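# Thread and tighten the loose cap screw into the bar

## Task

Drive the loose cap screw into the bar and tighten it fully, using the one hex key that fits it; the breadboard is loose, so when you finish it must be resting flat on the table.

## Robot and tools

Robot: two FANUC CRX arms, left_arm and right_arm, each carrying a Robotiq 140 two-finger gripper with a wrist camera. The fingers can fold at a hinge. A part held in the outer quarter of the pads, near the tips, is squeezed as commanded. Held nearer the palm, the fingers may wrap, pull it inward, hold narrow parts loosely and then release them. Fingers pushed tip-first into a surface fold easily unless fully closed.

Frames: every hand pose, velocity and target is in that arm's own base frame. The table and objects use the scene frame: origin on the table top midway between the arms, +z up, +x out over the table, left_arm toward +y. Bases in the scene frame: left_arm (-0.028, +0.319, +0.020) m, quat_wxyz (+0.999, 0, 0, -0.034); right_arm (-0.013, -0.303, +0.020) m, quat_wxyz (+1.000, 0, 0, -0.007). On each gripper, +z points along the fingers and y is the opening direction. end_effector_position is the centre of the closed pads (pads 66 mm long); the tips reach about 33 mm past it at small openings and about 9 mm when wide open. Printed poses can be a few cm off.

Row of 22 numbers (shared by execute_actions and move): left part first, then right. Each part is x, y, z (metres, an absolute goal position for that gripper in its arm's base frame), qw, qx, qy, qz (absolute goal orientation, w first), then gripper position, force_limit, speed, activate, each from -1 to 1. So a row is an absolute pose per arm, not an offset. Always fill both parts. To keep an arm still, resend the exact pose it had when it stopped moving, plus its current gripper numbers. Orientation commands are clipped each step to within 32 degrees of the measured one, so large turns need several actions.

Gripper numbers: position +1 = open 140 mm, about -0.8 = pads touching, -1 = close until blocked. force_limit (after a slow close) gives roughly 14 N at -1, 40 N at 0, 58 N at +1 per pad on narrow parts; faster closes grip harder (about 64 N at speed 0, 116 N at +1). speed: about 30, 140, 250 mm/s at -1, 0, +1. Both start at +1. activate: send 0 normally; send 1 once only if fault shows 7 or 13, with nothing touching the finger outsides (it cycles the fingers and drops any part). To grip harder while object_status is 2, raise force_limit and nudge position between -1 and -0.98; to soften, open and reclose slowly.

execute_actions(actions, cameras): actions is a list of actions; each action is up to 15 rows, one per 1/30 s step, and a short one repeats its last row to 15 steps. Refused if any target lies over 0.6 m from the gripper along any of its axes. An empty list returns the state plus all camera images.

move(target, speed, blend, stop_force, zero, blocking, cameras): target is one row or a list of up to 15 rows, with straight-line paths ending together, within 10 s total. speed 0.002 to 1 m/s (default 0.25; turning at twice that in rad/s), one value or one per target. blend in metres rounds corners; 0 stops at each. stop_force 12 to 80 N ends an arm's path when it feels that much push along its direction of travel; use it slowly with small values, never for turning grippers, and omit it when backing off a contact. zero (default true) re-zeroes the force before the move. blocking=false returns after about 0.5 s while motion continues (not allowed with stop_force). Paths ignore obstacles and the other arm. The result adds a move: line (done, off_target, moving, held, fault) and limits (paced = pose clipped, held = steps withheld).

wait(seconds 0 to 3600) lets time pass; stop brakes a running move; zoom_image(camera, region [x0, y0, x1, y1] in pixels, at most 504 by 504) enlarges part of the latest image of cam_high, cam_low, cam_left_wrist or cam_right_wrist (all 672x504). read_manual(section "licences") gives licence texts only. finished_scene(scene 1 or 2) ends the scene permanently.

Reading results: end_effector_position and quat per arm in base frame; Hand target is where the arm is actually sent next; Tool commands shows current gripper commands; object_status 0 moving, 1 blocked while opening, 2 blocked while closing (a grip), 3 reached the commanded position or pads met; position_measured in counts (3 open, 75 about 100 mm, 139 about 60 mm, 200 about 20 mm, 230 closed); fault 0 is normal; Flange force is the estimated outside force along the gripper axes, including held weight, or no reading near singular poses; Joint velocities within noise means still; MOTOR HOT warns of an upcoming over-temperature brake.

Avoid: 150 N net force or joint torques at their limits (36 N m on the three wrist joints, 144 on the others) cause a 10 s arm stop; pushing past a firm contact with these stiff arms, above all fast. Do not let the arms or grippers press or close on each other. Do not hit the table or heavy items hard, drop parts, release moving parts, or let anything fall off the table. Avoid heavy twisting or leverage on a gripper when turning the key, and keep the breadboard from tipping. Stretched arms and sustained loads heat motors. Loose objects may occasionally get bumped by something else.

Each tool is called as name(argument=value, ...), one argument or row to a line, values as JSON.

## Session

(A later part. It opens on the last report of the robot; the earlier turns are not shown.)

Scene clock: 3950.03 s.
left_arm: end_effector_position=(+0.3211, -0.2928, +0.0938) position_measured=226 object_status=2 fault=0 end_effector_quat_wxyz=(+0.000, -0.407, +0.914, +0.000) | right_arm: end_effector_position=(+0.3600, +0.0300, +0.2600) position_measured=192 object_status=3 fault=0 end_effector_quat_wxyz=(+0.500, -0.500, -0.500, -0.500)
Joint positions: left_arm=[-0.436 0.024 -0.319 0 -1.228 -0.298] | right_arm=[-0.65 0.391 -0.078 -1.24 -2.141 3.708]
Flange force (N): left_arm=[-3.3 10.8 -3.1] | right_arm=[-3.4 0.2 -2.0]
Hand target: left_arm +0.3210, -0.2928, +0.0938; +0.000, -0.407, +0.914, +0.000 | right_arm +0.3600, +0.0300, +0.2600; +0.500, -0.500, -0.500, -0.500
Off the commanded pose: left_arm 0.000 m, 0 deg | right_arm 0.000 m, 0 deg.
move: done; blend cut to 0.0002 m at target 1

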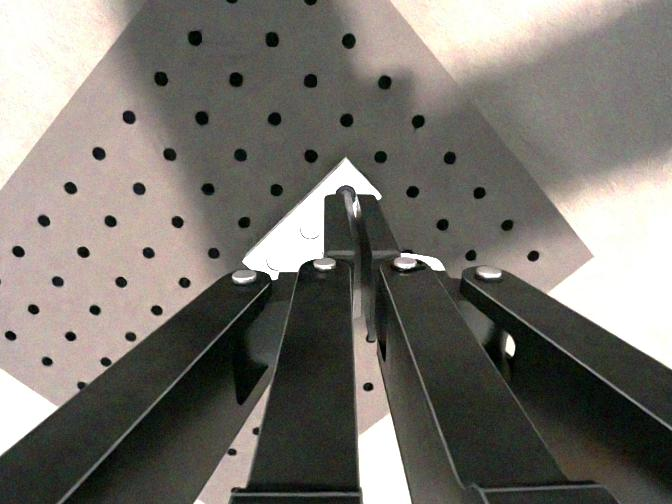

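move(
  target=[
    [0.32158,-0.2936,0.0937,0,0.1564,-0.9877,0,-1,1,-0.6,0,0.36,0.03,0.26,0.5,-0.5,-0.5,-0.5,-0.5,0.2,-1,0],
    [0.32163,-0.29459,0.0936,0,-0.1045,-0.9945,0,-1,1,-0.6,0,0.36,0.03,0.26,0.5,-0.5,-0.5,-0.5,-0.5,0.2,-1,0],
    [0.32118,-0.29546,0.0935,0,-0.3584,-0.9336,0,-1,1,-0.6,0,0.36,0.03,0.26,0.5,-0.5,-0.5,-0.5,-0.5,0.2,-1,0],
    [0.32036,-0.296,0.0934,0,-0.5878,-0.809,0,-1,1,-0.6,0,0.36,0.03,0.26,0.5,-0.5,-0.5,-0.5,-0.5,0.2,-1,0],
    [0.31937,-0.29605,0.0933,0,-0.7771,-0.6293,0,-1,1,-0.6,0,0.36,0.03,0.26,0.5,-0.5,-0.5,-0.5,-0.5,0.2,-1,0],
    [0.3185,-0.2956,0.0933,0,-0.9135,-0.4067,0,-1,1,-0.6,0,0.36,0.03,0.26,0.5,-0.5,-0.5,-0.5,-0.5,0.2,-1,0],
  ],
  speed=0.4,
  blend=0.003,
  cameras=["cam_left_wrist"],
)

zoom_image(
  camera="cam_left_wrist",
  region=[300, 150, 400, 250],
)

Scene clock: 3965.63 s.
left_arm: end_effector_position=(+0.3185, -0.2956, +0.0933) position_measured=230 object_status=3 fault=0 end_effector_quat_wxyz=(+0.000, +0.914, +0.407, +0.000) | right_arm: end_effector_position=(+0.3600, +0.0300, +0.2600) position_measured=192 object_status=3 fault=0 end_effector_quat_wxyz=(+0.500, -0.500, -0.500, -0.500)
Joint positions: left_arm=[-0.444 0.024 -0.32 0 -1.227 -3.43] | right_arm=[-0.65 0.391 -0.078 -1.24 -2.141 3.708]
Flange force (N): left_arm=[11.9 -10.3 1.4] | right_arm=[-3.1 0.3 -1.6]
Hand target: left_arm +0.3185, -0.2956, +0.0933; +0.000, +0.914, +0.407, +0.000 | right_arm +0.3600, +0.0300, +0.2600; +0.500, -0.500, -0.500, -0.500
Off the commanded pose: left_arm 0.000 m, 0 deg | right_arm 0.000 m, 0 deg.
move: done

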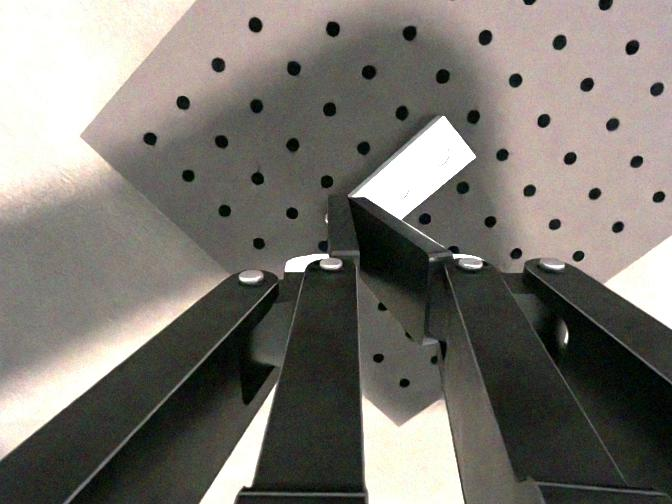

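Scaled by 5.040.

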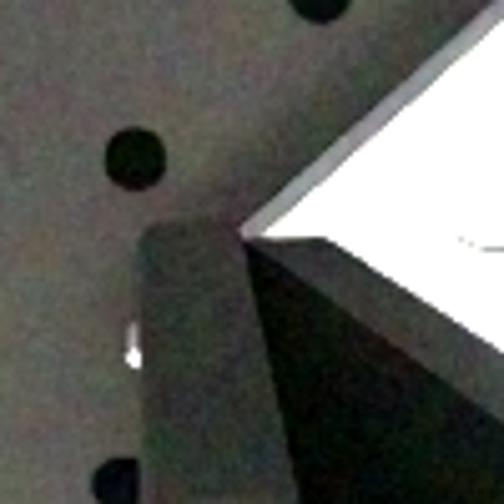

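move(
  target=[0.3185,-0.2956,0.12,0,-0.9135,-0.4067,0,-1,1,-0.6,0,0.36,0.13,0.24,0.5,-0.5,-0.5,-0.5,-0.5,0.2,-1,0],
  speed=0.05,
  cameras=["all"],
)

zoom_image(
  camera="cam_high",
  region=[240, 80, 360, 200],
)

zoom_image(
  camera="cam_right_wrist",
  region=[180, 100, 480, 400],
)

Scene clock: 3976.77 s.
left_arm: end_effector_position=(+0.3185, -0.2956, +0.1200) position_measured=230 object_status=3 fault=0 end_effector_quat_wxyz=(+0.000, +0.914, +0.407, +0.000) | right_arm: end_effector_position=(+0.3600, +0.1300, +0.2400) position_measured=192 object_status=3 fault=0 end_effector_quat_wxyz=(+0.500, -0.500, -0.500, -0.500)
Joint positions: left_arm=[-0.444 0.003 -0.276 0 -1.292 -3.43] | right_arm=[-0.48 0.314 -0.247 -1.3 -1.972 3.758]
Flange force (N): left_arm=[3.9 -7.5 1.3] | right_arm=[-4.0 0.9 -1.5]
Hand target: left_arm +0.3185, -0.2956, +0.1200; +0.000, +0.914, +0.407, +0.000 | right_arm +0.3600, +0.1300, +0.2400; +0.500, -0.500, -0.500, -0.500
Off the commanded pose: left_arm 0.000 m, 0 deg | right_arm 0.000 m, 0 deg.
move: done

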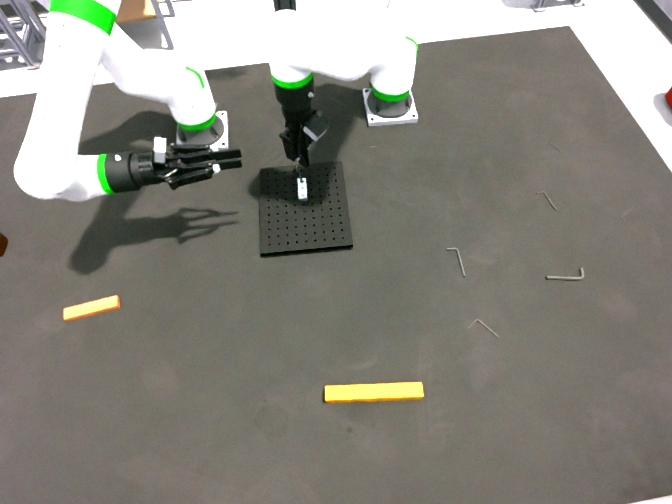

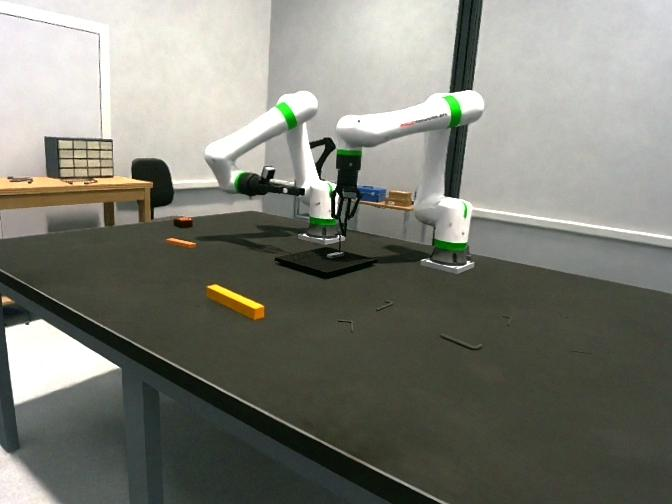

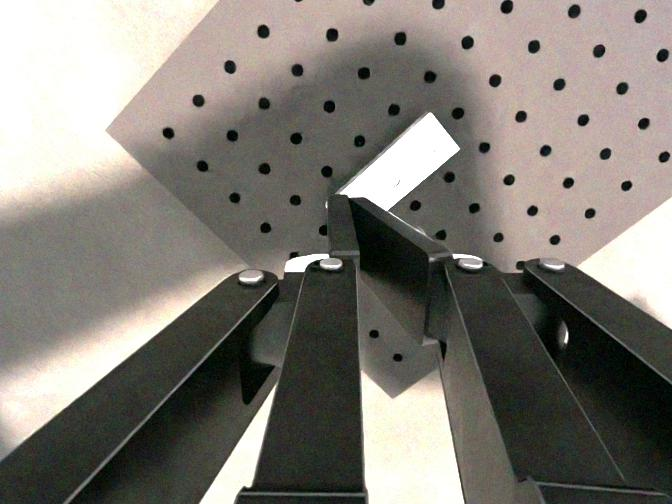

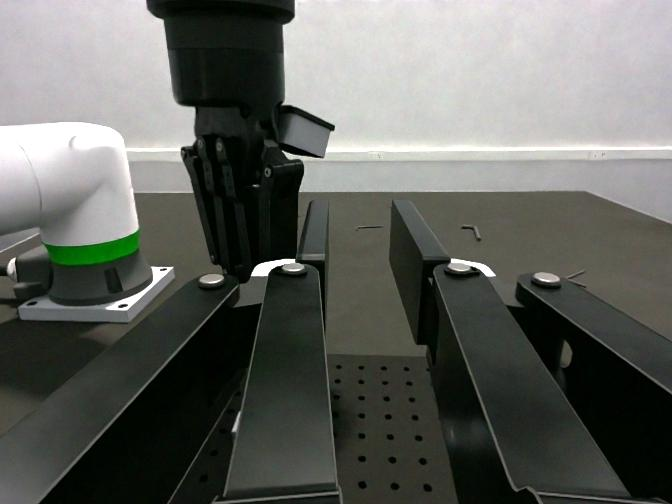

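Scaled by 4.200.

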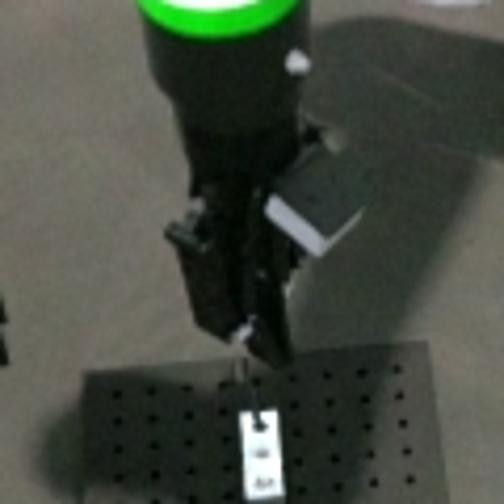

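Scaled by 1.680.

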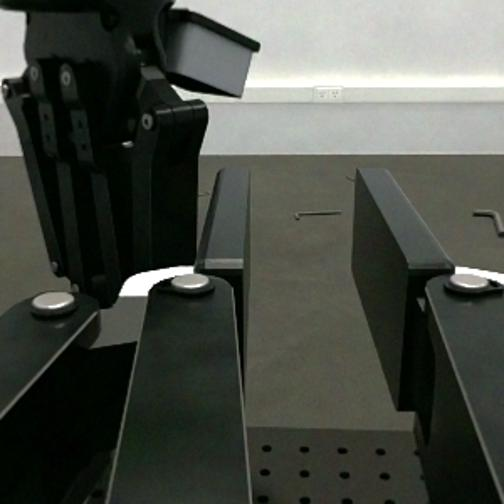

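move(
  target=[0.3,-0.28,0.25,0,-0.9135,-0.4067,0,-1,1,-0.6,0,0.36,0.13,0.24,0.5,-0.5,-0.5,-0.5,-0.5,0.2,-1,0],
  speed=0.1,
  cameras=["all"],
)

zoom_image(
  camera="cam_high",
  region=[240, 120, 360, 240],
)

zoom_image(
  camera="cam_left_wrist",
  region=[240, 40, 480, 240],
)

Scene clock: 3986.07 s.
left_arm: end_effector_position=(+0.3000, -0.2800, +0.2501) position_measured=230 object_status=3 fault=0 end_effector_quat_wxyz=(+0.000, +0.914, +0.407, +0.000) | right_arm: end_effector_position=(+0.3600, +0.1300, +0.2400) position_measured=192 object_status=3 fault=0 end_effector_quat_wxyz=(+0.500, -0.500, -0.500, -0.500)
Joint positions: left_arm=[-0.429 -0.099 -0.068 0 -1.602 -3.446] | right_arm=[-0.48 0.314 -0.247 -1.3 -1.972 3.758]
Flange force (N): left_arm=[3.7 -6.9 2.9] | right_arm=[-4.3 1.2 -2.2]
Hand target: left_arm +0.3000, -0.2800, +0.2500; +0.000, +0.914, +0.407, +0.000 | right_arm +0.3600, +0.1300, +0.2400; +0.500, -0.500, -0.500, -0.500
Off the commanded pose: left_arm 0.000 m, 0 deg | right_arm 0.000 m, 0 deg.
move: done

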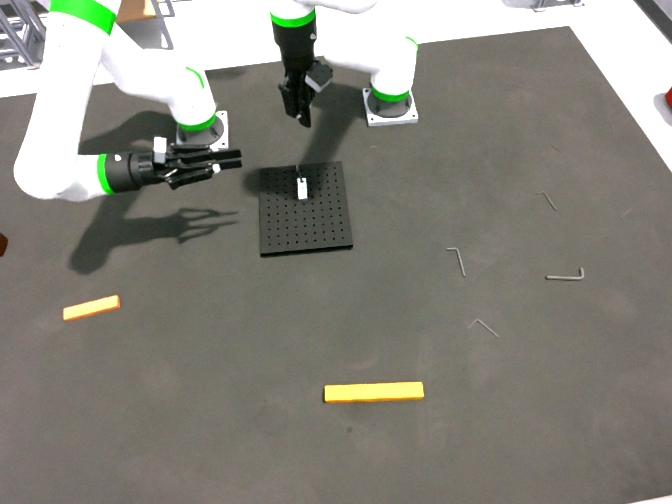

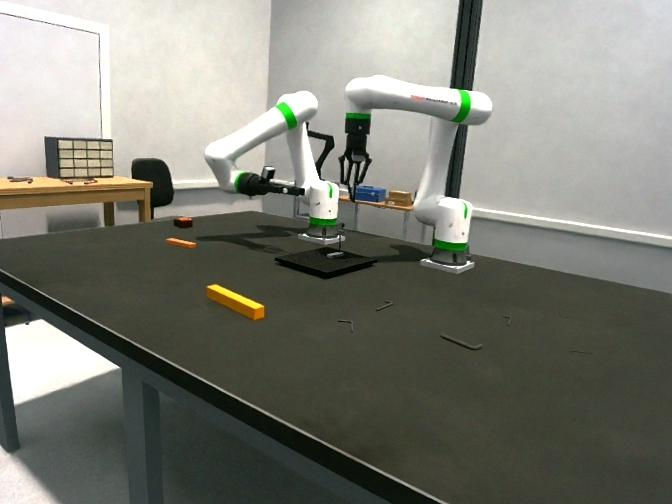

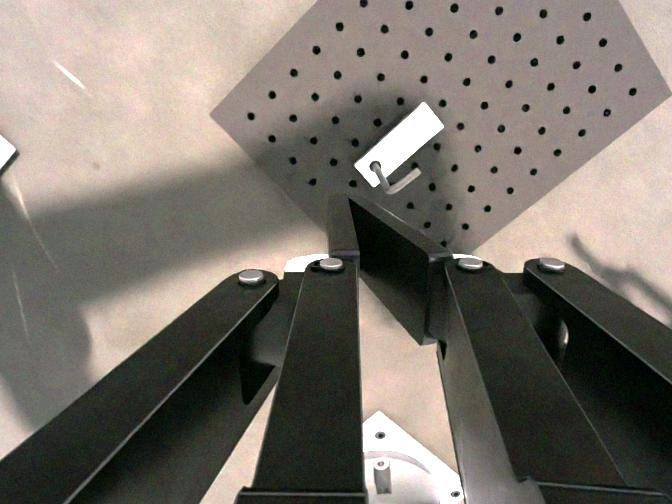

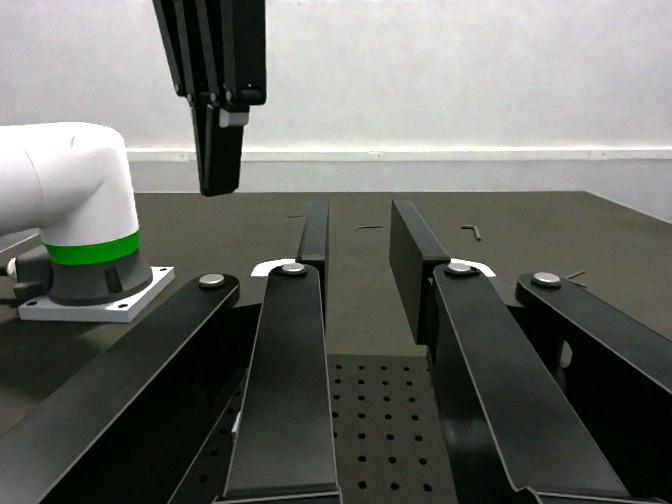

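Scaled by 4.200.

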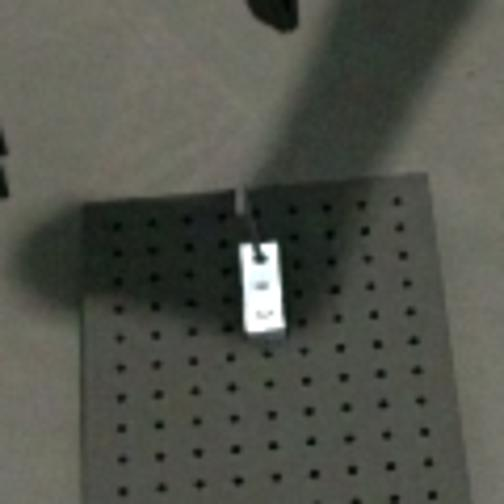

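Scaled by 2.100.

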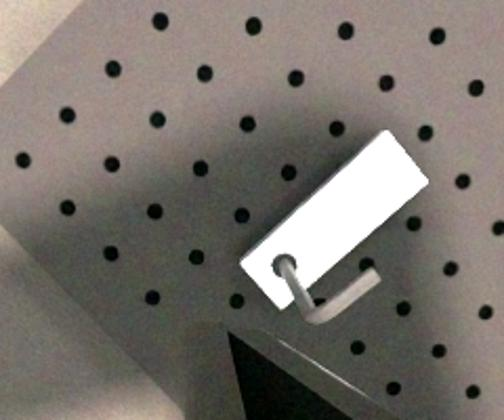

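finished_scene(
  scene=2,
)

The scene is finished: the task was done.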